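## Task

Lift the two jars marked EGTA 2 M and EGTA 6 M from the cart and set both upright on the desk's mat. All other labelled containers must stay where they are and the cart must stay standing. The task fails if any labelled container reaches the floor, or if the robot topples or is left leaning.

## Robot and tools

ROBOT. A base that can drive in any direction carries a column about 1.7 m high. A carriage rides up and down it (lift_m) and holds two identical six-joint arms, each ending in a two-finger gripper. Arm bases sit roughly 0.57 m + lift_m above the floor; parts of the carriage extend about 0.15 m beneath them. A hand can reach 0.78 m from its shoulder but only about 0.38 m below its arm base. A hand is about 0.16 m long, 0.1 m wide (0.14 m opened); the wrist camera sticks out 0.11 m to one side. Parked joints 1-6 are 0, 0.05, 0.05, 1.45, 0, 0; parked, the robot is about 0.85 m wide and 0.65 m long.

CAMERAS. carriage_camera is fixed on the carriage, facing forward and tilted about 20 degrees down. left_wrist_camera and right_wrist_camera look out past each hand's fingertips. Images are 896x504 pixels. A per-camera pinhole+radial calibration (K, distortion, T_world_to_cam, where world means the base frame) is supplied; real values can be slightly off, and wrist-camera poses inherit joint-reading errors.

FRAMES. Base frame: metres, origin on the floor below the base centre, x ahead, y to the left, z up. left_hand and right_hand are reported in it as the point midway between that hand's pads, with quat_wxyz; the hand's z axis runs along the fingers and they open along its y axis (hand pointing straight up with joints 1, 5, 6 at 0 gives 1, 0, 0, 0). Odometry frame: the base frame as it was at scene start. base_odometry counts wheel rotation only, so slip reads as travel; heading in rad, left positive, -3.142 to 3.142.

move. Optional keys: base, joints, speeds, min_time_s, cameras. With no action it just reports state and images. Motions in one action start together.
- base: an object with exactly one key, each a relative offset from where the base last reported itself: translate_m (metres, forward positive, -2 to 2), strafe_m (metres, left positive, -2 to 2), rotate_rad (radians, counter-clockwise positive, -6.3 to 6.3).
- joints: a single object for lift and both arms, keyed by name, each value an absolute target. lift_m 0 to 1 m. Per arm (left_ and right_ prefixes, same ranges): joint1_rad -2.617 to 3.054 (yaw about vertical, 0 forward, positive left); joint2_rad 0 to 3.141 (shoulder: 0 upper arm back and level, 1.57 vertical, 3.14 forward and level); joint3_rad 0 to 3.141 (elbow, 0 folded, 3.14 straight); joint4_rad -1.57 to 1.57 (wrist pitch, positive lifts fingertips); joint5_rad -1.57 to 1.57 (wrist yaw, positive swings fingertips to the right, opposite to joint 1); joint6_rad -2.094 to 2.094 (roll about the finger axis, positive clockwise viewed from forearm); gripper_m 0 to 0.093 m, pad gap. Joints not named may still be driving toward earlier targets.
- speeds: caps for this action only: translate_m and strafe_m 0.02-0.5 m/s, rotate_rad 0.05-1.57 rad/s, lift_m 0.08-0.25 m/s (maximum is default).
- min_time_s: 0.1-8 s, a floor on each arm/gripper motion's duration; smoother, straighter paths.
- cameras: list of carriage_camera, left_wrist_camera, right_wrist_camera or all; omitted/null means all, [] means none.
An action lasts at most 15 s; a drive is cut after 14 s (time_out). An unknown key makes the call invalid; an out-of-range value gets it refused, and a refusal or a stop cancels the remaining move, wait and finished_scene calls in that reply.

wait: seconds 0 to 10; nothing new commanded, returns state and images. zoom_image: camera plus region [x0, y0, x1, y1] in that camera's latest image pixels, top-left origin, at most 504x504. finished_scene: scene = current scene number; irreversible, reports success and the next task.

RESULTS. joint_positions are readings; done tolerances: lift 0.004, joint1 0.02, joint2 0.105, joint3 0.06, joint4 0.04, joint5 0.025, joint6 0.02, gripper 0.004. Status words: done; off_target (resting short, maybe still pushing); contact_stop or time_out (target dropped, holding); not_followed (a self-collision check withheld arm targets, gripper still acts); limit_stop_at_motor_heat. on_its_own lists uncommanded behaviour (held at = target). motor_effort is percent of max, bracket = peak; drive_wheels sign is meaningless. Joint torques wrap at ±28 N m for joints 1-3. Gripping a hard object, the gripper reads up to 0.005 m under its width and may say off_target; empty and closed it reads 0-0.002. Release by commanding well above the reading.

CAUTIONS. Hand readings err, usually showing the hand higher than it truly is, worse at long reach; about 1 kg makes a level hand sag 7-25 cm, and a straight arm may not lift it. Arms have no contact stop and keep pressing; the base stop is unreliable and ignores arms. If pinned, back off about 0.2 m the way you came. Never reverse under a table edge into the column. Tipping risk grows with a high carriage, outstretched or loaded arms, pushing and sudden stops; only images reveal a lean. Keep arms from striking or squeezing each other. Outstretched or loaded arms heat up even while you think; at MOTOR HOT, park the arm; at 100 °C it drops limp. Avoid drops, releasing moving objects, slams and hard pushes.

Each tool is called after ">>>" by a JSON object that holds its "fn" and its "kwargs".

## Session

>>> {"fn": "move", "kwargs": {"cameras": ["carriage_camera"]}}

Scene clock: 0.00 s.
Joint torques (N m): no reading
base_odometry: x=+0.000 y=+0.000 heading=+0.000
base_status: not commanded
joint_positions: lift_m=+0.300 left_joint1_rad=+0.005 left_joint2_rad=+0.063 left_joint3_rad=+0.036 left_joint4_rad=+1.440 left_joint5_rad=-0.025 left_joint6_rad=-0.026 left_gripper_m=+0.09396 right_joint1_rad=+0.007 right_joint2_rad=+0.030 right_joint3_rad=+0.039 right_joint4_rad=+1.440 right_joint5_rad=-0.019 right_joint6_rad=-0.003 right_gripper_m=+0.09396
joint_status: not commanded
motor_effort: lift_m=+40 drive_wheels=+4
left_hand: x=+0.2644 y=+0.3089 z=+1.3072 quat_wxyz=(+0.997, -0.014, +0.079, -0.010) (m; base frame)
right_hand: x=+0.2529 y=-0.3008 z=+1.3087 quat_wxyz=(+0.998, -0.010, +0.061, +0.003) (m; base frame)
pictures: carriage_camera
camera_calibration:
carriage_camera: T_world_to_cam=[[-0.0301167, -0.999264, -0.0237735, 0.0346004], [-0.352417, 0.0328724, -0.935266, 1.25939], [0.935359, -0.0197889, -0.353147, 0.333332], [0, 0, 0, 1]] pos_world=[0.133088, -0.000228057, 1.2964]

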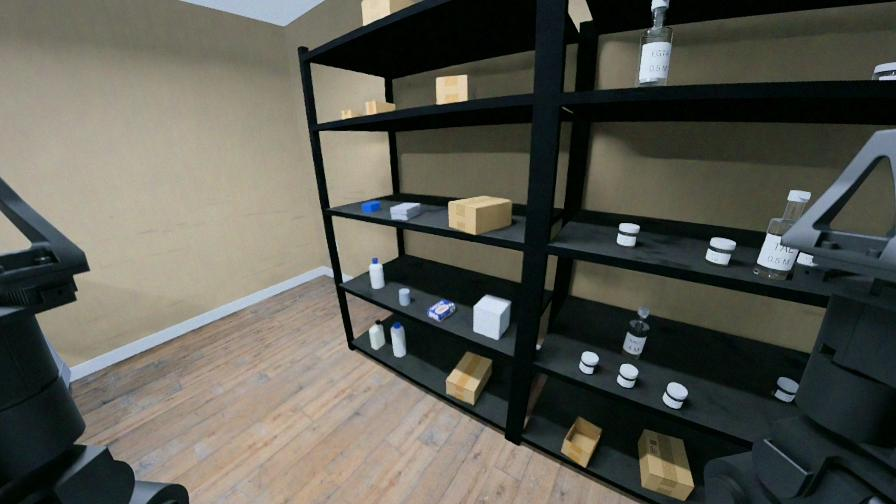

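Same room; cart to the left.

>>> {"fn": "move", "kwargs": {"base": {"rotate_rad": 1.3}, "joints": {"lift_m":0.4}, "cameras": ["carriage_camera"]}}

>>> {"fn": "zoom_image", "kwargs": {"camera": "carriage_camera", "region": [400, 180, 540, 260]}}

Scene clock: 3.23 s.
Joint torques (N m): left_arm=[-0.44 4.22 5.27 -0.24 0.02 -0.04] | right_arm=[0.25 3.33 6.34 -0.21 0.09 0.07]
move: done
base_odometry: x=+0.000 y=+0.000 heading=+1.300
base_status: done
joint_positions: lift_m=+0.400 left_joint1_rad=+0.005 left_joint2_rad=+0.063 left_joint3_rad=+0.036 left_joint4_rad=+1.438 left_joint5_rad=-0.025 left_joint6_rad=-0.026 left_gripper_m=+0.09397 right_joint1_rad=+0.007 right_joint2_rad=+0.030 right_joint3_rad=+0.039 right_joint4_rad=+1.440 right_joint5_rad=-0.019 right_joint6_rad=-0.003 right_gripper_m=+0.09397
joint_status: all done
motor_effort: lift_m=+42(51) drive_wheels=+8(20)
left_hand: x=+0.2649 y=+0.3089 z=+1.4069 quat_wxyz=(+0.997, -0.014, +0.080, -0.010) (m; base frame)
right_hand: x=+0.2530 y=-0.3008 z=+1.4085 quat_wxyz=(+0.998, -0.010, +0.061, +0.003) (m; base frame)
pictures: carriage_camera
camera_calibration:
carriage_camera: T_world_to_cam=[[-0.0301167, -0.999264, -0.0237735, 0.0369729], [-0.352417, 0.0328724, -0.935266, 1.35273], [0.935359, -0.0197889, -0.353147, 0.368576], [0, 0, 0, 1]] pos_world=[0.133088, -0.000228057, 1.3962]

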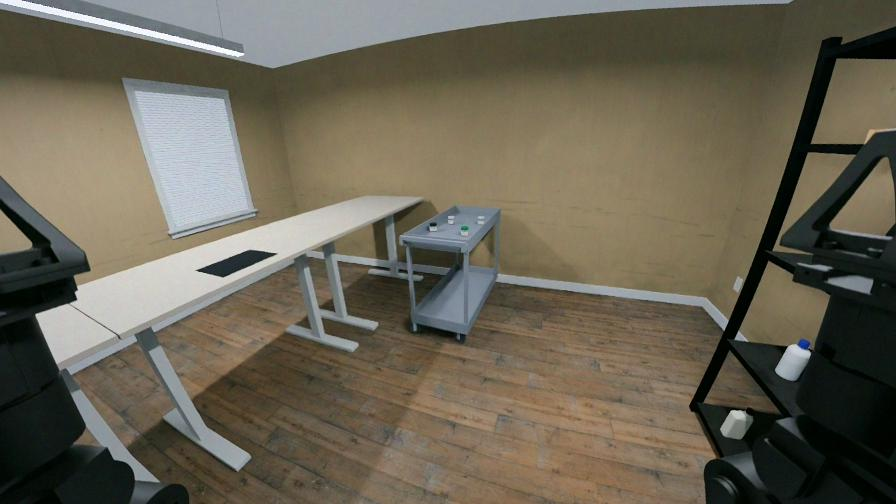

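Scaled by 3.600.

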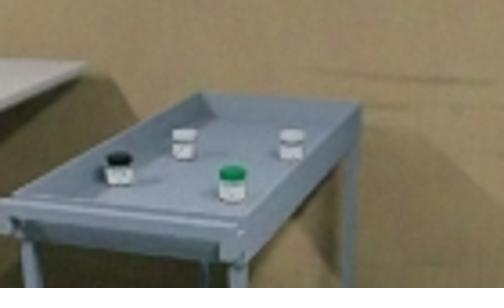

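>>> {"fn": "zoom_image", "kwargs": {"camera": "carriage_camera", "region": [424, 210, 454, 240]}}

>>> {"fn": "zoom_image", "kwargs": {"camera": "carriage_camera", "region": [455, 210, 490, 240]}}

Scaled by 16.800.

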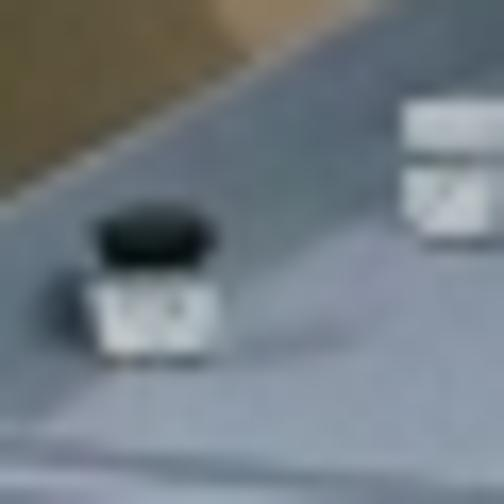

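Scaled by 14.400.

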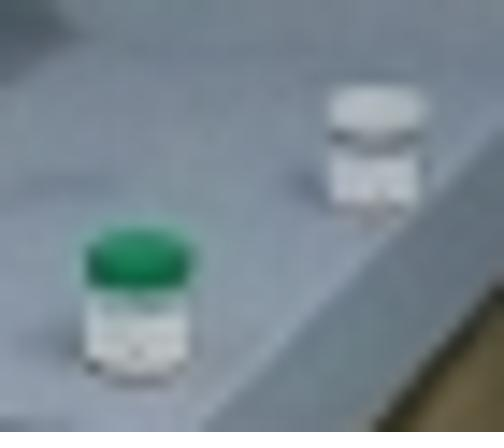

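>>> {"fn": "move", "kwargs": {"base": {"rotate_rad": -0.512}, "cameras": []}}

>>> {"fn": "move", "kwargs": {"base": {"translate_m": 2.0}, "joints": {"lift_m":0.46}, "cameras": []}}

>>> {"fn": "move", "kwargs": {"base": {"rotate_rad": 1.688}, "cameras": ["carriage_camera"]}}

Scene clock: 10.27 s.
Joint torques (N m): left_arm=[-0.34 4.22 5.27 -0.24 0.02 -0.04] | right_arm=[-0.03 3.36 6.32 -0.21 0.09 0.06]
move: done
base_odometry: x=+0.000 y=+0.000 heading=+0.788
base_status: done
joint_positions: lift_m=+0.400 left_joint1_rad=+0.005 left_joint2_rad=+0.063 left_joint3_rad=+0.036 left_joint4_rad=+1.438 left_joint5_rad=-0.025 left_joint6_rad=-0.026 left_gripper_m=+0.09397 right_joint1_rad=+0.007 right_joint2_rad=+0.030 right_joint3_rad=+0.039 right_joint4_rad=+1.440 right_joint5_rad=-0.019 right_joint6_rad=-0.003 right_gripper_m=+0.09397
joint_status: not commanded
motor_effort: lift_m=+42(43) drive_wheels=+8(12)
left_hand: x=+0.2649 y=+0.3089 z=+1.4069 quat_wxyz=(+0.997, -0.014, +0.080, -0.010) (m; base frame)
right_hand: x=+0.2531 y=-0.3008 z=+1.4085 quat_wxyz=(+0.998, -0.010, +0.061, +0.003) (m; base frame)
pictures: none
No camera images: "cameras" was empty.

Scene clock: 16.57 s.
Joint torques (N m): left_arm=[-0.42 4.25 5.26 -0.24 0.02 -0.03] | right_arm=[0.18 3.37 6.38 -0.28 0.09 0.06]
move: done
base_odometry: x=+1.410 y=+1.419 heading=+0.788
base_status: done
joint_positions: lift_m=+0.460 left_joint1_rad=+0.005 left_joint2_rad=+0.063 left_joint3_rad=+0.036 left_joint4_rad=+1.439 left_joint5_rad=-0.025 left_joint6_rad=-0.026 left_gripper_m=+0.09397 right_joint1_rad=+0.007 right_joint2_rad=+0.030 right_joint3_rad=+0.039 right_joint4_rad=+1.440 right_joint5_rad=-0.019 right_joint6_rad=-0.003 right_gripper_m=+0.09397
joint_status: all done
motor_effort: lift_m=+42(51) drive_wheels=+1(20)
left_hand: x=+0.2646 y=+0.3089 z=+1.4670 quat_wxyz=(+0.997, -0.014, +0.079, -0.010) (m; base frame)
right_hand: x=+0.2529 y=-0.3008 z=+1.4686 quat_wxyz=(+0.998, -0.010, +0.061, +0.003) (m; base frame)
pictures: none
No camera images: "cameras" was empty.

Scene clock: 19.77 s.
Joint torques (N m): left_arm=[-0.42 4.21 5.27 -0.24 0.02 -0.04] | right_arm=[0.17 3.36 6.35 -0.21 0.09 0.07]
move: done
base_odometry: x=+1.410 y=+1.419 heading=+2.476
base_status: done
joint_positions: lift_m=+0.460 left_joint1_rad=+0.005 left_joint2_rad=+0.063 left_joint3_rad=+0.036 left_joint4_rad=+1.438 left_joint5_rad=-0.025 left_joint6_rad=-0.026 left_gripper_m=+0.09398 right_joint1_rad=+0.007 right_joint2_rad=+0.030 right_joint3_rad=+0.039 right_joint4_rad=+1.439 right_joint5_rad=-0.019 right_joint6_rad=-0.003 right_gripper_m=+0.09398
joint_status: not commanded
motor_effort: lift_m=+41(43) drive_wheels=+8(19)
left_hand: x=+0.2649 y=+0.3089 z=+1.4669 quat_wxyz=(+0.997, -0.014, +0.080, -0.010) (m; base frame)
right_hand: x=+0.2532 y=-0.3008 z=+1.4685 quat_wxyz=(+0.998, -0.010, +0.061, +0.003) (m; base frame)
pictures: carriage_camera
camera_calibration:
carriage_camera: T_world_to_cam=[[-0.0301167, -0.999264, -0.0237735, 0.0383998], [-0.352417, 0.0328724, -0.935266, 1.40887], [0.935359, -0.0197889, -0.353147, 0.389772], [0, 0, 0, 1]] pos_world=[0.133088, -0.000228057, 1.45622]

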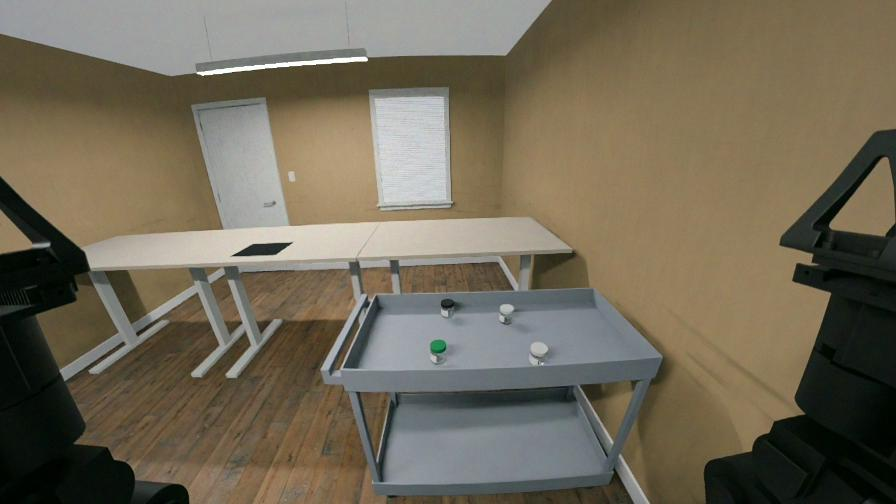

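>>> {"fn": "move", "kwargs": {"base": {"translate_m":0.3}, "joints": {"left_joint1_rad":0.2,"left_joint2_rad":0.9,"left_joint3_rad":0.5,"left_joint4_rad":-0.4,"left_joint5_rad":0.8,"left_joint6_rad":0}, "cameras": ["carriage_camera","left_wrist_camera"]}}

Scene clock: 27.20 s.
Joint torques (N m): left_arm=[0.21 -1.32 9.29 1.39 0.43 0.14] | right_arm=[0.2 3.26 6.3 -0.21 0.09 0.07]
move: done
base_odometry: x=+1.174 y=+1.603 heading=+2.477
base_status: done
joint_positions: lift_m=+0.460 left_joint1_rad=+0.193 left_joint2_rad=+0.895 left_joint3_rad=+0.464 left_joint4_rad=-0.395 left_joint5_rad=+0.787 left_joint6_rad=-0.016 left_gripper_m=+0.09398 right_joint1_rad=+0.007 right_joint2_rad=+0.030 right_joint3_rad=+0.039 right_joint4_rad=+1.439 right_joint5_rad=-0.019 right_joint6_rad=-0.003 right_gripper_m=+0.09398
joint_status: all done
motor_effort: lift_m=+43(43) drive_wheels=-5(21)
left_hand: x=+0.4763 y=+0.2299 z=+1.1687 quat_wxyz=(+0.366, +0.049, +0.870, -0.326) (m; base frame)
right_hand: x=+0.2533 y=-0.3008 z=+1.4685 quat_wxyz=(+0.998, -0.010, +0.062, +0.003) (m; base frame)
pictures: carriage_camera, left_wrist_camera
camera_calibration:
carriage_camera: T_world_to_cam=[[-0.0301167, -0.999264, -0.0237735, 0.0383998], [-0.352417, 0.0328724, -0.935266, 1.40887], [0.935359, -0.0197889, -0.353147, 0.389772], [0, 0, 0, 1]] pos_world=[0.133088, -0.000228057, 1.45622]
left_wrist_camera: T_world_to_cam=[[-0.344639, -0.773534, 0.531854, -0.277655], [-0.937562, 0.255312, -0.236206, 0.66789], [0.0469246, -0.580052, -0.813227, 1.18342], [0, 0, 0, 1]] pos_world=[0.474966, 0.301152, 1.26782]

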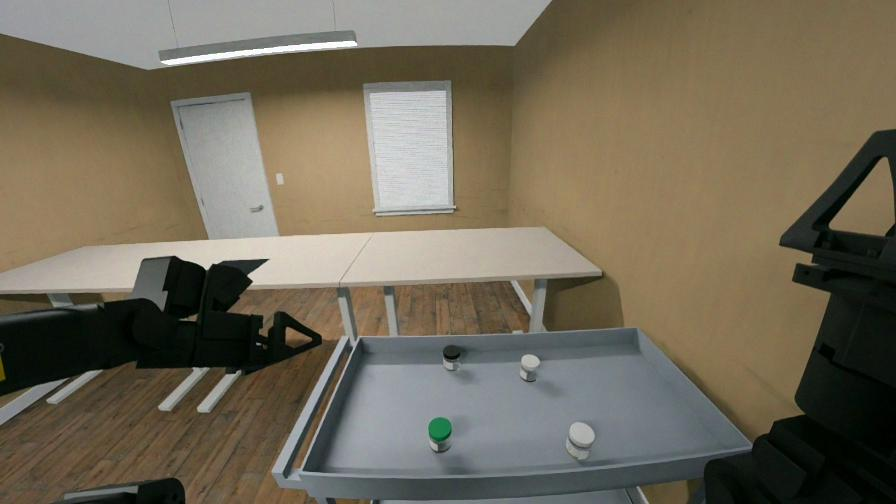

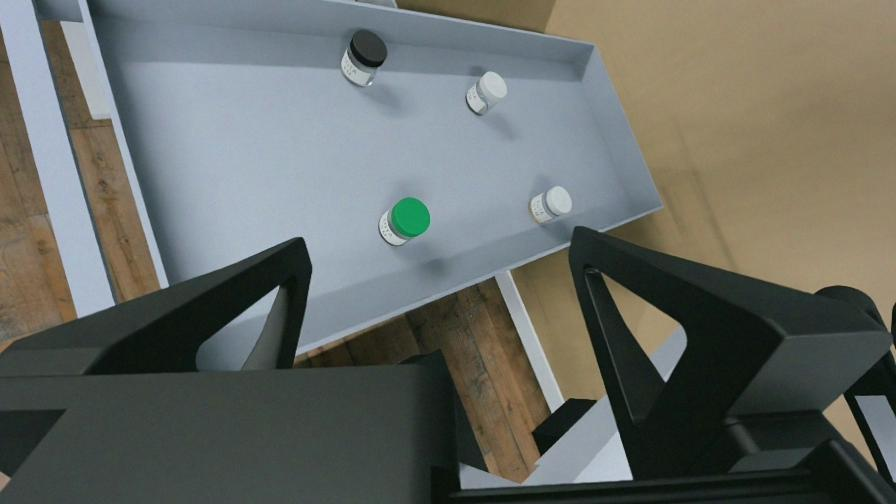

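>>> {"fn": "zoom_image", "kwargs": {"camera": "left_wrist_camera", "region": [375, 190, 435, 250]}}

>>> {"fn": "zoom_image", "kwargs": {"camera": "left_wrist_camera", "region": [520, 175, 580, 235]}}

>>> {"fn": "zoom_image", "kwargs": {"camera": "left_wrist_camera", "region": [335, 30, 395, 90]}}

>>> {"fn": "zoom_image", "kwargs": {"camera": "left_wrist_camera", "region": [455, 63, 515, 123]}}

Scaled by 8.400.

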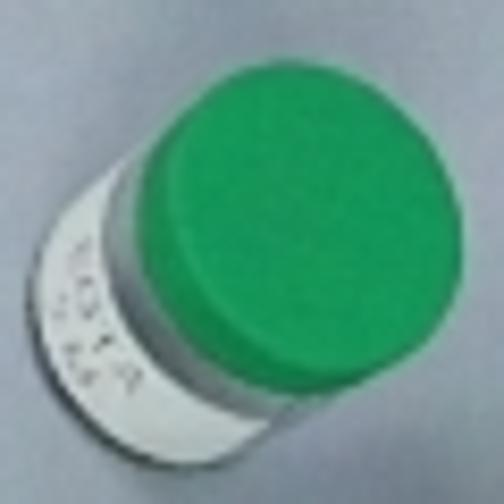

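Scaled by 8.400.

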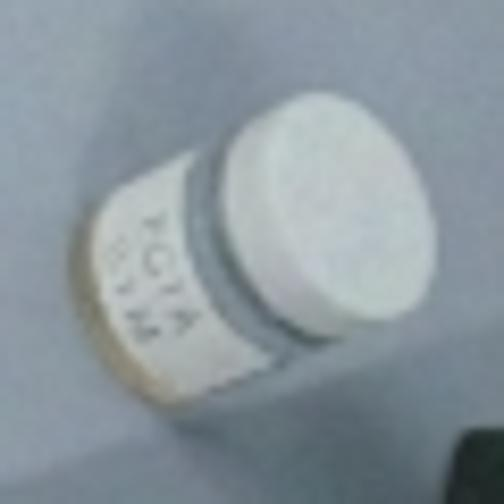

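Scaled by 8.400.

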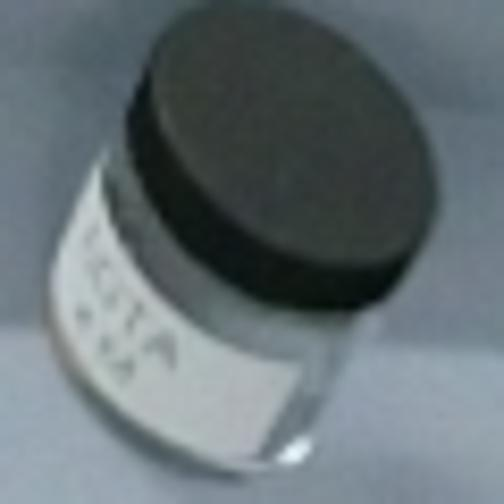

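Scaled by 8.400.

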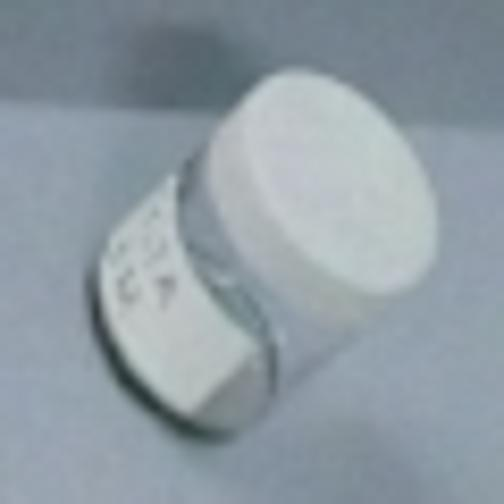

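>>> {"fn": "move", "kwargs": {"joints": {"left_joint1_rad":-0.25,"left_joint2_rad":1.5,"left_joint3_rad":0.6,"left_joint4_rad":0.1,"left_joint5_rad":0.7}, "cameras": ["left_wrist_camera"]}}

Scene clock: 30.57 s.
Joint torques (N m): left_arm=[-0.9 -5.6 7.95 1.59 0.13 0.13] | right_arm=[0.2 3.33 6.37 -0.2 0.09 0.06]
move: done
base_odometry: x=+1.174 y=+1.603 heading=+2.477
base_status: not commanded
joint_positions: lift_m=+0.460 left_joint1_rad=-0.244 left_joint2_rad=+1.494 left_joint3_rad=+0.569 left_joint4_rad=+0.081 left_joint5_rad=+0.712 left_joint6_rad=-0.015 left_gripper_m=+0.09398 right_joint1_rad=+0.007 right_joint2_rad=+0.030 right_joint3_rad=+0.039 right_joint4_rad=+1.439 right_joint5_rad=-0.019 right_joint6_rad=-0.003 right_gripper_m=+0.09398
joint_status: all done
motor_effort: lift_m=+42(43) drive_wheels=+9(9)
left_hand: x=+0.5164 y=+0.1154 z=+1.1055 quat_wxyz=(+0.288, +0.223, +0.856, -0.366) (m; base frame)
right_hand: x=+0.2533 y=-0.3008 z=+1.4685 quat_wxyz=(+0.998, -0.010, +0.062, +0.003) (m; base frame)
pictures: left_wrist_camera
camera_calibration:
left_wrist_camera: T_world_to_cam=[[-0.608864, -0.616502, 0.499209, -0.164363], [-0.77289, 0.60277, -0.198266, 0.552677], [-0.178677, -0.506551, -0.843493, 1.20529], [0, 0, 0, 1]] pos_world=[0.542443, 0.176075, 1.20829]

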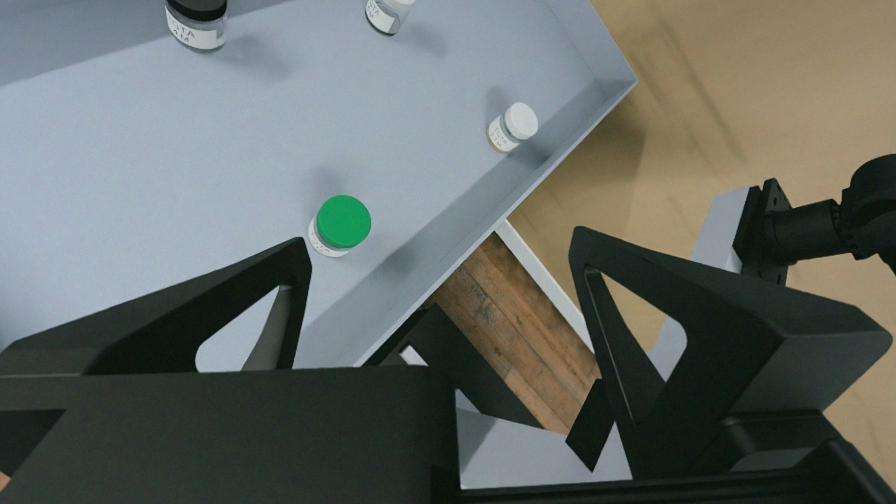

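>>> {"fn": "zoom_image", "kwargs": {"camera": "left_wrist_camera", "region": [165, 5, 230, 60]}}

>>> {"fn": "zoom_image", "kwargs": {"camera": "left_wrist_camera", "region": [485, 100, 540, 155]}}

>>> {"fn": "zoom_image", "kwargs": {"camera": "left_wrist_camera", "region": [360, 0, 415, 45]}}

>>> {"fn": "zoom_image", "kwargs": {"camera": "left_wrist_camera", "region": [300, 210, 350, 260]}}

Scaled by 7.754.

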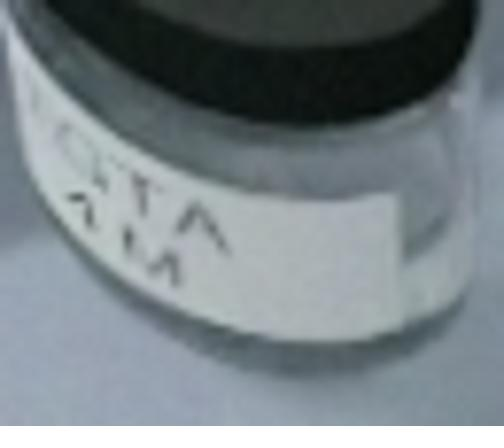

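Scaled by 9.164.

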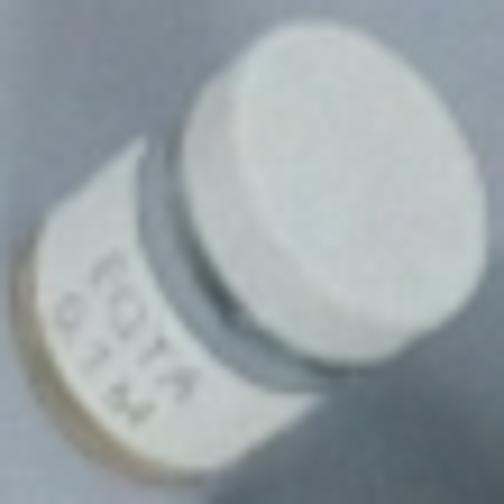

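Scaled by 9.164.

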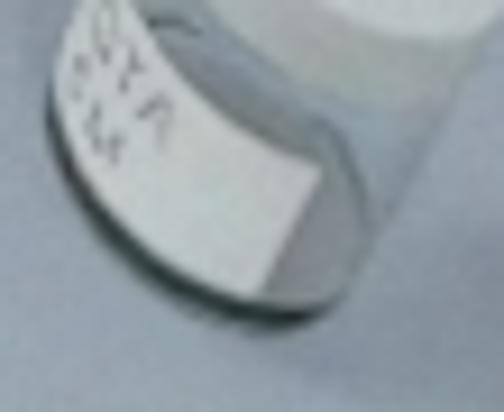

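Scaled by 10.080.

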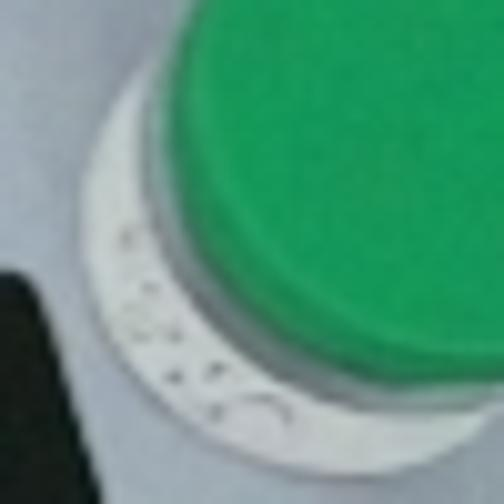

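>>> {"fn": "move", "kwargs": {"joints": {"left_joint1_rad":-0.1,"left_joint2_rad":1.8,"left_joint3_rad":0.9,"left_joint4_rad":0.3,"left_joint5_rad":0.7}, "cameras": ["left_wrist_camera"]}}

Scene clock: 32.77 s.
Joint torques (N m): left_arm=[-0.28 -8.57 8.06 1.76 0.15 0.12] | right_arm=[0.18 3.36 6.35 -0.18 0.09 0.06]
move: done
base_odometry: x=+1.174 y=+1.603 heading=+2.477
base_status: not commanded
joint_positions: lift_m=+0.460 left_joint1_rad=-0.102 left_joint2_rad=+1.791 left_joint3_rad=+0.870 left_joint4_rad=+0.279 left_joint5_rad=+0.707 left_joint6_rad=-0.015 left_gripper_m=+0.09398 right_joint1_rad=+0.007 right_joint2_rad=+0.030 right_joint3_rad=+0.039 right_joint4_rad=+1.439 right_joint5_rad=-0.019 right_joint6_rad=-0.003 right_gripper_m=+0.09398
joint_status: all done
motor_effort: lift_m=+41(43) drive_wheels=-4(9)
left_hand: x=+0.6464 y=+0.1488 z=+1.1306 quat_wxyz=(+0.401, +0.191, +0.831, -0.334) (m; base frame)
right_hand: x=+0.2533 y=-0.3008 z=+1.4685 quat_wxyz=(+0.998, -0.010, +0.062, +0.003) (m; base frame)
pictures: left_wrist_camera
camera_calibration:
left_wrist_camera: T_world_to_cam=[[-0.603719, -0.690627, 0.398194, 0.044719], [-0.794416, 0.479502, -0.372802, 0.867593], [0.0665326, -0.541399, -0.838129, 1.10717], [0, 0, 0, 1]] pos_world=[0.642565, 0.214291, 1.23358]

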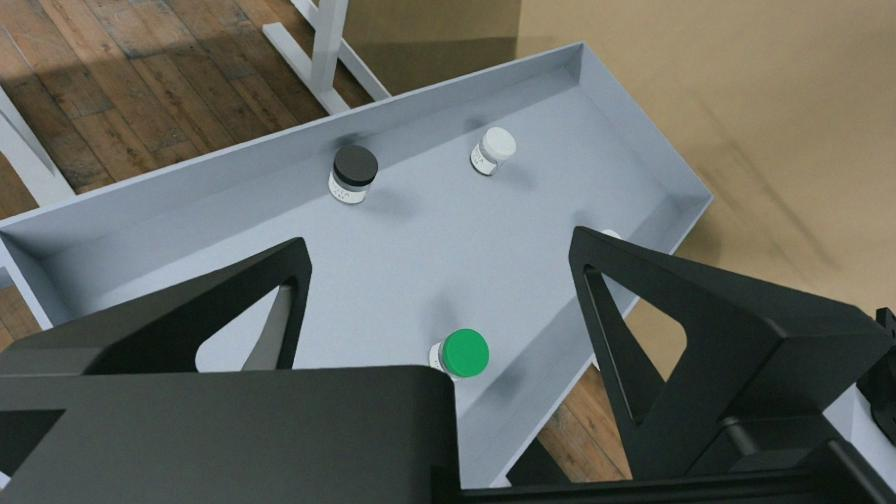

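>>> {"fn": "zoom_image", "kwargs": {"camera": "left_wrist_camera", "region": [326, 168, 372, 208]}}

>>> {"fn": "zoom_image", "kwargs": {"camera": "left_wrist_camera", "region": [466, 140, 506, 180]}}

>>> {"fn": "zoom_image", "kwargs": {"camera": "left_wrist_camera", "region": [426, 335, 466, 375]}}

Scaled by 10.957.

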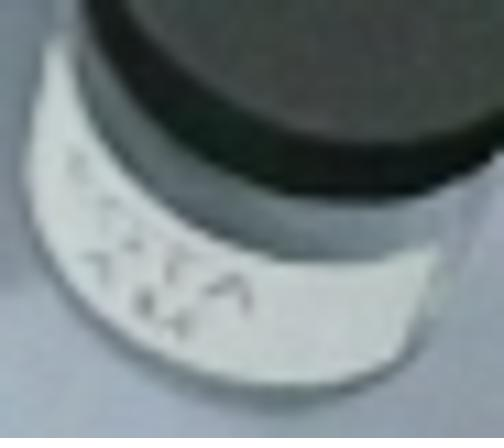

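Scaled by 12.600.

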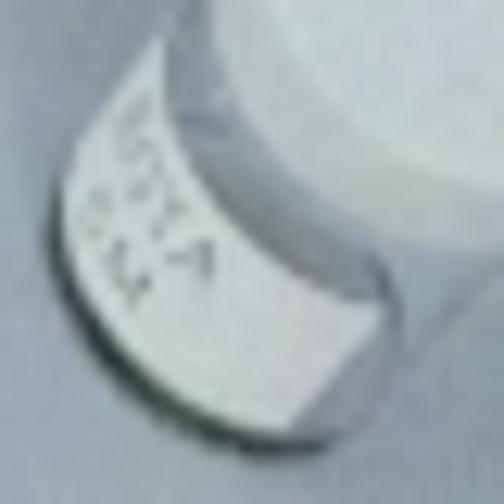

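Scaled by 12.600.

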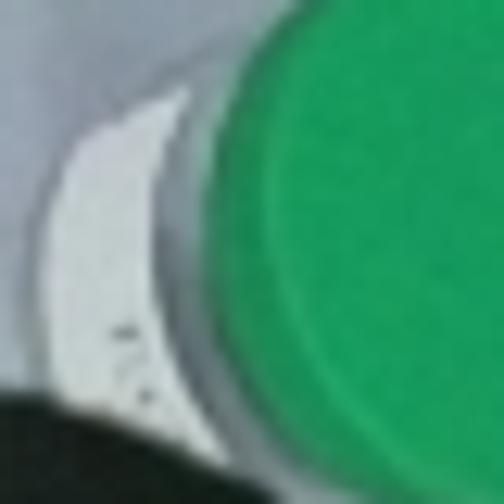

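>>> {"fn": "move", "kwargs": {"joints": {"left_joint1_rad":-0.685,"left_joint2_rad":2.352,"left_joint3_rad":1.2,"left_joint4_rad":-0.047,"left_joint5_rad":0,"left_joint6_rad":0,"right_joint1_rad":0.08,"right_joint2_rad":2.68,"right_joint3_rad":1.868,"right_joint4_rad":-0.388,"right_joint5_rad":0,"right_joint6_rad":0}, "min_time_s": 1.5, "cameras": ["left_wrist_camera","right_wrist_camera"]}}

Scene clock: 42.40 s.
Joint torques (N m): left_arm=[-0.64 -11.74 6.49 0.9 -0.1 0.1] | right_arm=[0.66 -12.75 8.08 1.27 0.24 0.09]
move: done
base_odometry: x=+1.174 y=+1.603 heading=+2.477
base_status: not commanded
joint_positions: lift_m=+0.460 left_joint1_rad=-0.682 left_joint2_rad=+2.343 left_joint3_rad=+1.172 left_joint4_rad=-0.040 left_joint5_rad=+0.012 left_joint6_rad=-0.015 left_gripper_m=+0.09398 right_joint1_rad=+0.075 right_joint2_rad=+2.672 right_joint3_rad=+1.848 right_joint4_rad=-0.375 right_joint5_rad=-0.016 right_joint6_rad=-0.003 right_gripper_m=+0.09398
joint_status: all done
motor_effort: lift_m=+42(43) drive_wheels=+9(9)
left_hand: x=+0.5637 y=+0.0247 z=+0.9108 quat_wxyz=(+0.166, +0.323, +0.929, -0.067) (m; base frame)
right_hand: x=+0.7758 y=-0.2600 z=+0.9056 quat_wxyz=(+0.184, -0.040, +0.982, +0.014) (m; base frame)
pictures: left_wrist_camera, right_wrist_camera
camera_calibration:
left_wrist_camera: T_world_to_cam=[[-0.637121, -0.770221, 0.028923, 0.353758], [-0.734797, 0.618292, 0.278905, 0.148805], [-0.232701, 0.156443, -0.959883, 1.12359], [0, 0, 0, 1]] pos_world=[0.59619, 0.00468759, 1.02679]
right_wrist_camera: T_world_to_cam=[[0.0185126, -0.999463, -0.0270321, -0.245633], [-0.975989, -0.0239334, 0.216499, 0.561778], [-0.21703, 0.022375, -0.975908, 1.181], [0, 0, 0, 1]] pos_world=[0.809149, -0.258481, 1.02428]

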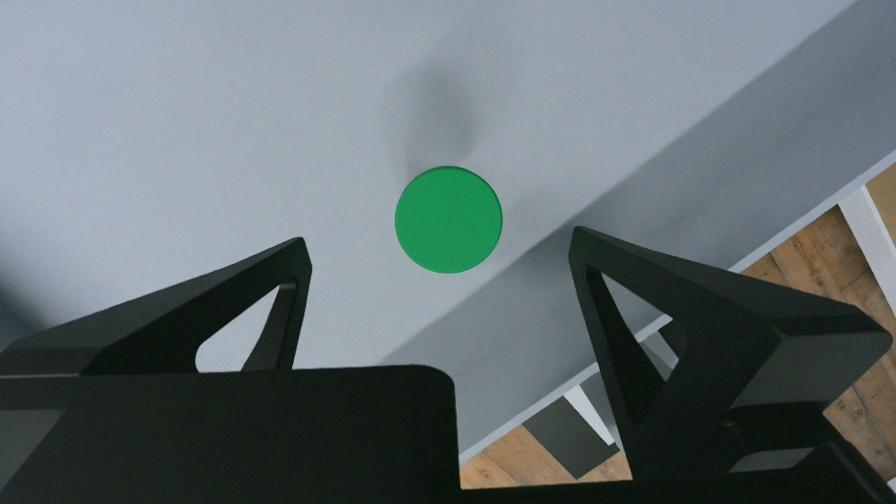

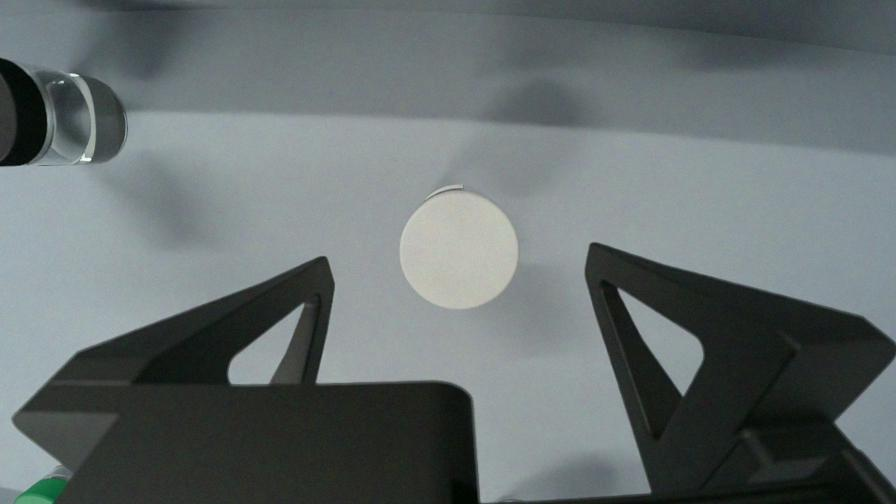

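>>> {"fn": "move", "kwargs": {"joints": {"left_joint1_rad":-0.69,"left_joint2_rad":2.705,"left_joint3_rad":1.266,"left_joint4_rad":0.239,"right_joint1_rad":0.083,"right_joint2_rad":2.945,"right_joint3_rad":1.93,"right_joint4_rad":-0.185}, "min_time_s": 1.8, "cameras": ["left_wrist_camera","right_wrist_camera"]}}

Scene clock: 45.93 s.
Joint torques (N m): left_arm=[-1.16 -12.14 4.57 1.1 -0.1 0.1] | right_arm=[0.79 -11.19 6.97 1.49 0.16 0.1]
move: done
base_odometry: x=+1.174 y=+1.603 heading=+2.477
base_status: not commanded
joint_positions: lift_m=+0.460 left_joint1_rad=-0.682 left_joint2_rad=+2.694 left_joint3_rad=+1.246 left_joint4_rad=+0.222 left_joint5_rad=+0.012 left_joint6_rad=-0.015 left_gripper_m=+0.09398 right_joint1_rad=+0.077 right_joint2_rad=+2.920 right_joint3_rad=+1.914 right_joint4_rad=-0.193 right_joint5_rad=-0.008 right_joint6_rad=-0.004 right_gripper_m=+0.09398
joint_status: all done
motor_effort: lift_m=+42(43) drive_wheels=+9(9)
left_hand: x=+0.5556 y=+0.0314 z=+0.8013 quat_wxyz=(+0.159, +0.323, +0.931, -0.064) (m; base frame)
right_hand: x=+0.7693 y=-0.2607 z=+0.8083 quat_wxyz=(+0.184, -0.040, +0.982, +0.011) (m; base frame)
pictures: left_wrist_camera, right_wrist_camera
camera_calibration:
left_wrist_camera: T_world_to_cam=[[-0.636617, -0.770659, 0.0283337, 0.357164], [-0.731958, 0.615399, 0.292441, 0.15694], [-0.242809, 0.165434, -0.955864, 1.0177], [0, 0, 0, 1]] pos_world=[0.589357, 0.0103085, 0.916768]
right_wrist_camera: T_world_to_cam=[[0.0180103, -0.999642, -0.0197768, -0.254422], [-0.976039, -0.0218681, 0.216494, 0.577062], [-0.216849, 0.0154039, -0.976084, 1.08285], [0, 0, 0, 1]] pos_world=[0.80263, -0.258392, 0.926986]

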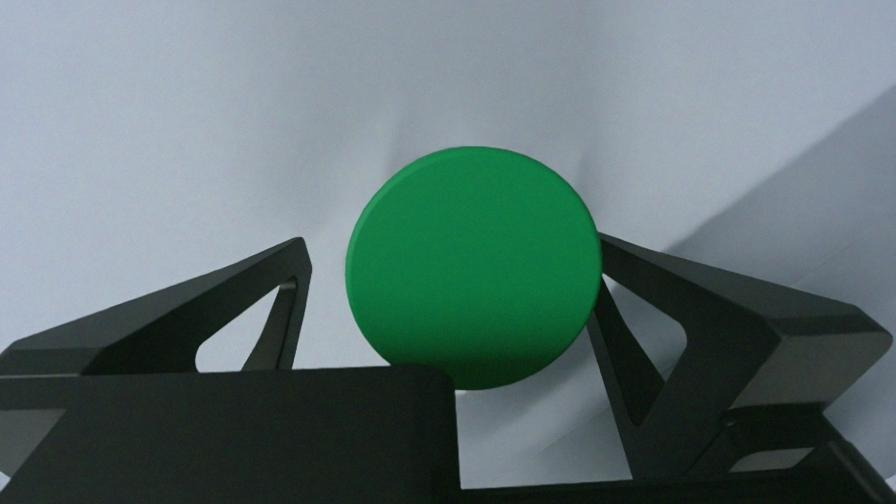

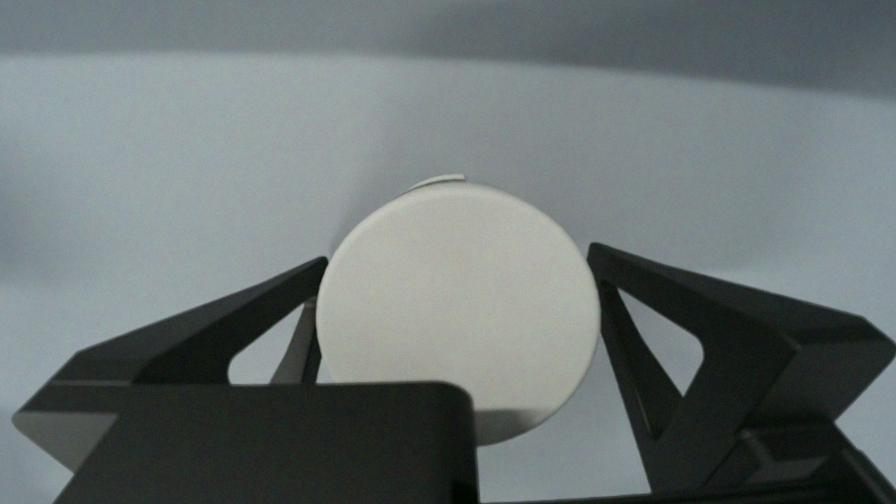

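>>> {"fn": "move", "kwargs": {"joints": {"left_gripper_m":0.044,"right_gripper_m":0.044}, "min_time_s": 1, "cameras": ["left_wrist_camera","right_wrist_camera"]}}

>>> {"fn": "move", "kwargs": {"joints": {"lift_m":0.6}, "cameras": ["left_wrist_camera","right_wrist_camera"]}}

Scene clock: 47.97 s.
Joint torques (N m): left_arm=[-1.02 -12.15 4.59 1.08 -0.07 0.1] | right_arm=[0.79 -11.38 6.95 1.42 0.14 0.11]
move: off_target
base_odometry: x=+1.174 y=+1.603 heading=+2.477
base_status: not commanded
joint_positions: lift_m=+0.460 left_joint1_rad=-0.683 left_joint2_rad=+2.694 left_joint3_rad=+1.246 left_joint4_rad=+0.223 left_joint5_rad=+0.009 left_joint6_rad=-0.015 left_gripper_m=+0.05334 right_joint1_rad=+0.077 right_joint2_rad=+2.922 right_joint3_rad=+1.914 right_joint4_rad=-0.188 right_joint5_rad=-0.006 right_joint6_rad=-0.004 right_gripper_m=+0.05416
joint_status: left_gripper_m off_target (ended at +0.05338, target +0.04400); right_gripper_m off_target (ended at +0.05419, target +0.04400)
motor_effort: lift_m=+42(43) drive_wheels=+9(9)
left_hand: x=+0.5557 y=+0.0311 z=+0.8014 quat_wxyz=(+0.160, +0.324, +0.930, -0.063) (m; base frame)
right_hand: x=+0.7703 y=-0.2611 z=+0.8082 quat_wxyz=(+0.187, -0.040, +0.982, +0.010) (m; base frame)
pictures: left_wrist_camera, right_wrist_camera
camera_calibration:
left_wrist_camera: T_world_to_cam=[[-0.637442, -0.77007, 0.0256834, 0.359529], [-0.732101, 0.61573, 0.291385, 0.158084], [-0.240201, 0.166938, -0.956261, 1.01668], [0, 0, 0, 1]] pos_world=[0.58912, 0.00980221, 0.916916]
right_wrist_camera: T_world_to_cam=[[0.0172644, -0.99969, -0.0179223, -0.2557], [-0.97707, -0.0206729, 0.211914, 0.582802], [-0.212219, 0.0138528, -0.977124, 1.07983], [0, 0, 0, 1]] pos_world=[0.803013, -0.258531, 0.927044]

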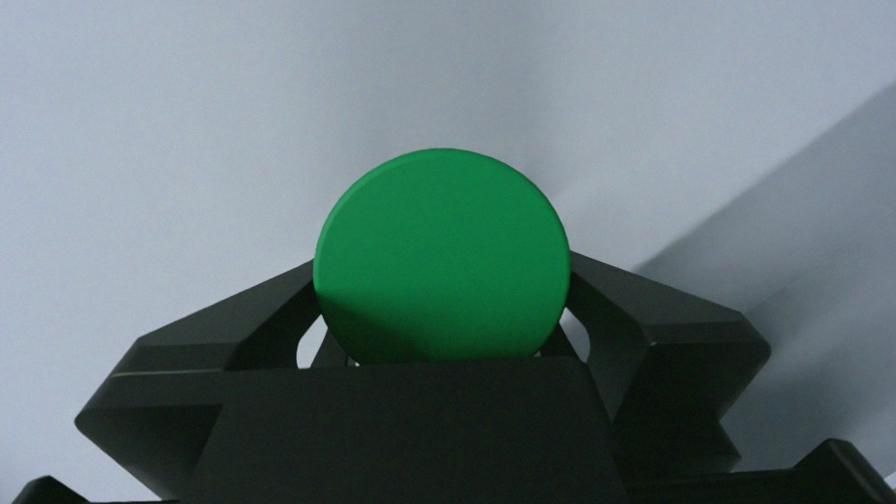

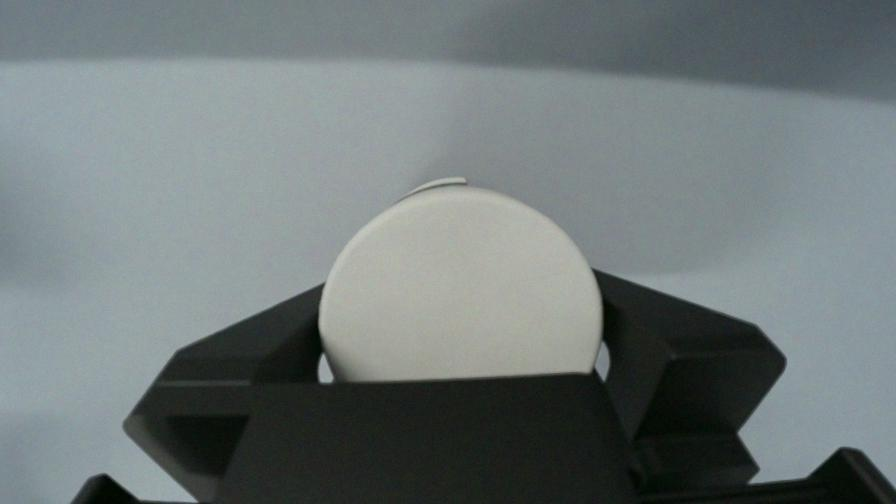

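Scene clock: 49.07 s.
Joint torques (N m): left_arm=[-1.03 -13.9 4.19 1.02 -0.07 0.09] | right_arm=[0.8 -13.76 6.53 1.36 0.14 0.1]
move: done
base_odometry: x=+1.174 y=+1.603 heading=+2.477
base_status: not commanded
joint_positions: lift_m=+0.600 left_joint1_rad=-0.683 left_joint2_rad=+2.712 left_joint3_rad=+1.250 left_joint4_rad=+0.229 left_joint5_rad=+0.009 left_joint6_rad=-0.015 left_gripper_m=+0.05334 right_joint1_rad=+0.077 right_joint2_rad=+2.948 right_joint3_rad=+1.918 right_joint4_rad=-0.188 right_joint5_rad=-0.006 right_joint6_rad=-0.004 right_gripper_m=+0.05416
joint_status: all done
motor_effort: lift_m=+43(51) drive_wheels=-4(9)
left_hand: x=+0.5532 y=+0.0332 z=+0.9353 quat_wxyz=(+0.157, +0.324, +0.931, -0.062) (m; base frame)
right_hand: x=+0.7625 y=-0.2617 z=+0.9353 quat_wxyz=(+0.175, -0.040, +0.984, +0.009) (m; base frame)
pictures: left_wrist_camera, right_wrist_camera
camera_calibration:
left_wrist_camera: T_world_to_cam=[[-0.637282, -0.7702, 0.0257476, 0.355921], [-0.730267, 0.614237, 0.299038, 0.107875], [-0.246134, 0.171769, -0.953894, 1.14464], [0, 0, 0, 1]] pos_world=[0.587335, 0.0112556, 1.05045]
right_wrist_camera: T_world_to_cam=[[0.0168711, -0.999721, -0.0165476, -0.254884], [-0.971979, -0.0202792, 0.23419, 0.523629], [-0.23446, 0.0121329, -0.97205, 1.21414], [0, 0, 0, 1]] pos_world=[0.797923, -0.258925, 1.05335]

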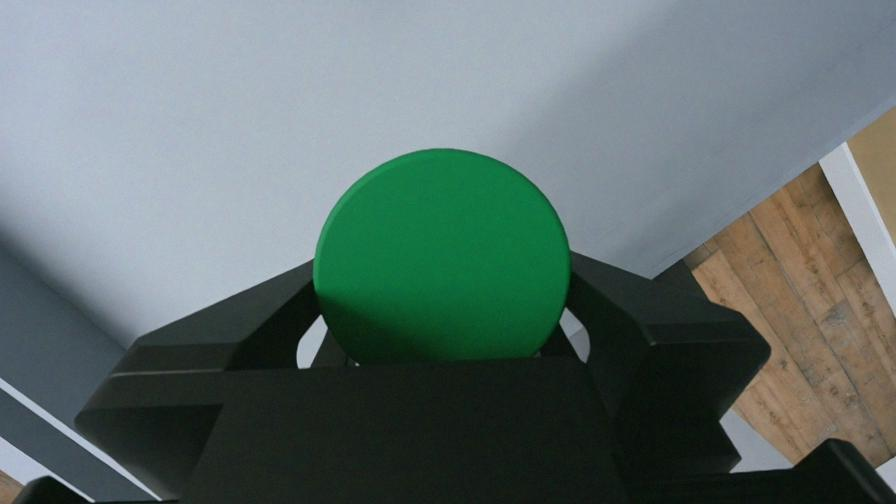

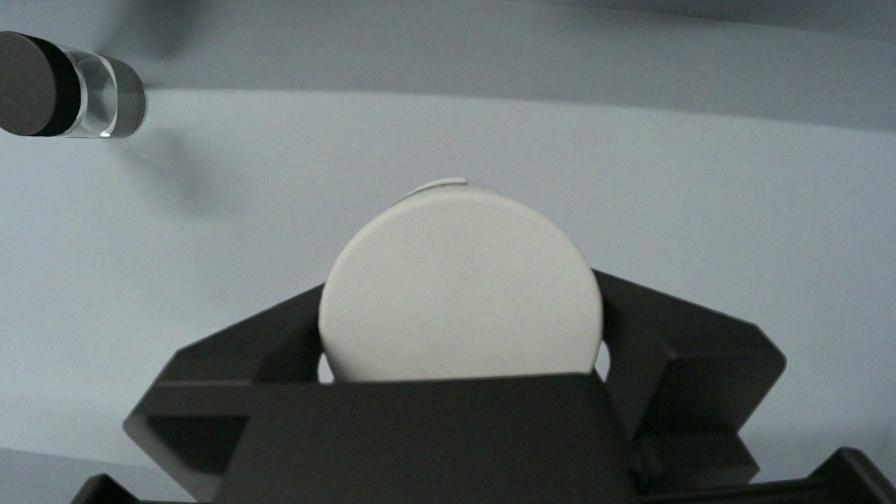

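>>> {"fn": "move", "kwargs": {"base": {"strafe_m":1.48}, "cameras": ["carriage_camera"]}}

Scene clock: 54.63 s.
Joint torques (N m): left_arm=[-0.76 -13.82 4.27 1 -0.1 0.09] | right_arm=[0.21 -13.89 6.49 1.37 0.11 0.1]
move: done
base_odometry: x=+0.261 y=+0.439 heading=+2.477
base_status: done
joint_positions: lift_m=+0.600 left_joint1_rad=-0.687 left_joint2_rad=+2.712 left_joint3_rad=+1.250 left_joint4_rad=+0.230 left_joint5_rad=+0.008 left_joint6_rad=-0.015 left_gripper_m=+0.05334 right_joint1_rad=+0.084 right_joint2_rad=+2.948 right_joint3_rad=+1.918 right_joint4_rad=-0.188 right_joint5_rad=-0.006 right_joint6_rad=-0.004 right_gripper_m=+0.05416
joint_status: not commanded
motor_effort: lift_m=+43(43) drive_wheels=+2(19)
left_hand: x=+0.5523 y=+0.0319 z=+0.9353 quat_wxyz=(+0.157, +0.326, +0.930, -0.062) (m; base frame)
right_hand: x=+0.7622 y=-0.2577 z=+0.9353 quat_wxyz=(+0.175, -0.044, +0.983, +0.010) (m; base frame)
pictures: carriage_camera
camera_calibration:
carriage_camera: T_world_to_cam=[[-0.0301167, -0.999264, -0.0237735, 0.0417268], [-0.352417, 0.0328724, -0.935266, 1.53975], [0.935359, -0.0197889, -0.353147, 0.439193], [0, 0, 0, 1]] pos_world=[0.133088, -0.000228057, 1.59617]

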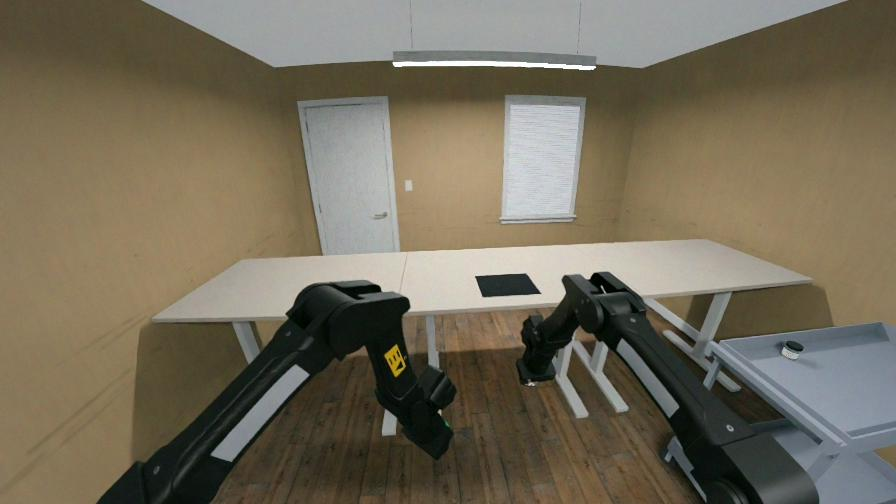

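>>> {"fn": "move", "kwargs": {"base": {"strafe_m":-0.405}, "joints": {"left_joint1_rad":-0.395,"left_joint2_rad":3.083,"left_joint3_rad":2.45,"left_joint4_rad":-0.55,"right_joint1_rad":0.475,"right_joint2_rad":2.671,"right_joint3_rad":1.49,"right_joint4_rad":-0.011}, "min_time_s": 1.6, "cameras": []}}

>>> {"fn": "move", "kwargs": {"base": {"translate_m":1.02}, "speeds": {"translate_m":0.4}, "cameras": ["carriage_camera"]}}

Scene clock: 58.63 s.
Joint torques (N m): left_arm=[0.09 -16.58 8.46 0.95 -0.05 0.09] | right_arm=[0.75 -15.92 4.12 1.47 0.14 0.1]
move: done
base_odometry: x=+0.510 y=+0.757 heading=+2.477
base_status: done
joint_positions: lift_m=+0.600 left_joint1_rad=-0.402 left_joint2_rad=+3.073 left_joint3_rad=+2.416 left_joint4_rad=-0.548 left_joint5_rad=+0.007 left_joint6_rad=-0.015 left_gripper_m=+0.05334 right_joint1_rad=+0.469 right_joint2_rad=+2.714 right_joint3_rad=+1.494 right_joint4_rad=-0.027 right_joint5_rad=-0.006 right_joint6_rad=-0.004 right_gripper_m=+0.05416
joint_status: all done
motor_effort: lift_m=+43(43) drive_wheels=+0(24)
left_hand: x=+0.7759 y=+0.0679 z=+0.9805 quat_wxyz=(+0.177, +0.190, +0.965, -0.041) (m; base frame)
right_hand: x=+0.6490 y=-0.0872 z=+0.9609 quat_wxyz=(+0.156, -0.232, +0.959, +0.040) (m; base frame)
pictures: none
No camera images: "cameras" was empty.

Scene clock: 63.07 s.
Joint torques (N m): left_arm=[-0.17 -16.75 8.51 0.98 -0.05 0.1] | right_arm=[0.46 -15.92 4.18 1.41 0.14 0.1]
move: done
base_odometry: x=-0.292 y=+1.387 heading=+2.476
base_status: done
joint_positions: lift_m=+0.600 left_joint1_rad=-0.399 left_joint2_rad=+3.073 left_joint3_rad=+2.416 left_joint4_rad=-0.554 left_joint5_rad=+0.007 left_joint6_rad=-0.015 left_gripper_m=+0.05334 right_joint1_rad=+0.472 right_joint2_rad=+2.714 right_joint3_rad=+1.494 right_joint4_rad=-0.022 right_joint5_rad=-0.006 right_joint6_rad=-0.004 right_gripper_m=+0.05416
joint_status: not commanded
motor_effort: lift_m=+42(44) drive_wheels=-4(23)
left_hand: x=+0.7753 y=+0.0702 z=+0.9798 quat_wxyz=(+0.174, +0.188, +0.966, -0.040) (m; base frame)
right_hand: x=+0.6495 y=-0.0853 z=+0.9615 quat_wxyz=(+0.158, -0.233, +0.959, +0.041) (m; base frame)
pictures: carriage_camera
camera_calibration:
carriage_camera: T_world_to_cam=[[-0.0301167, -0.999264, -0.0237735, 0.0417268], [-0.352417, 0.0328724, -0.935266, 1.53975], [0.935359, -0.0197889, -0.353147, 0.439193], [0, 0, 0, 1]] pos_world=[0.133088, -0.000228057, 1.59617]

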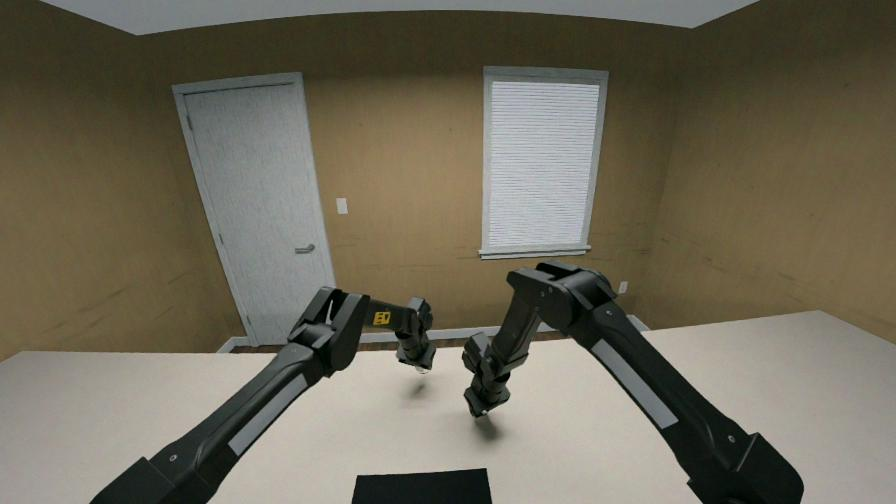

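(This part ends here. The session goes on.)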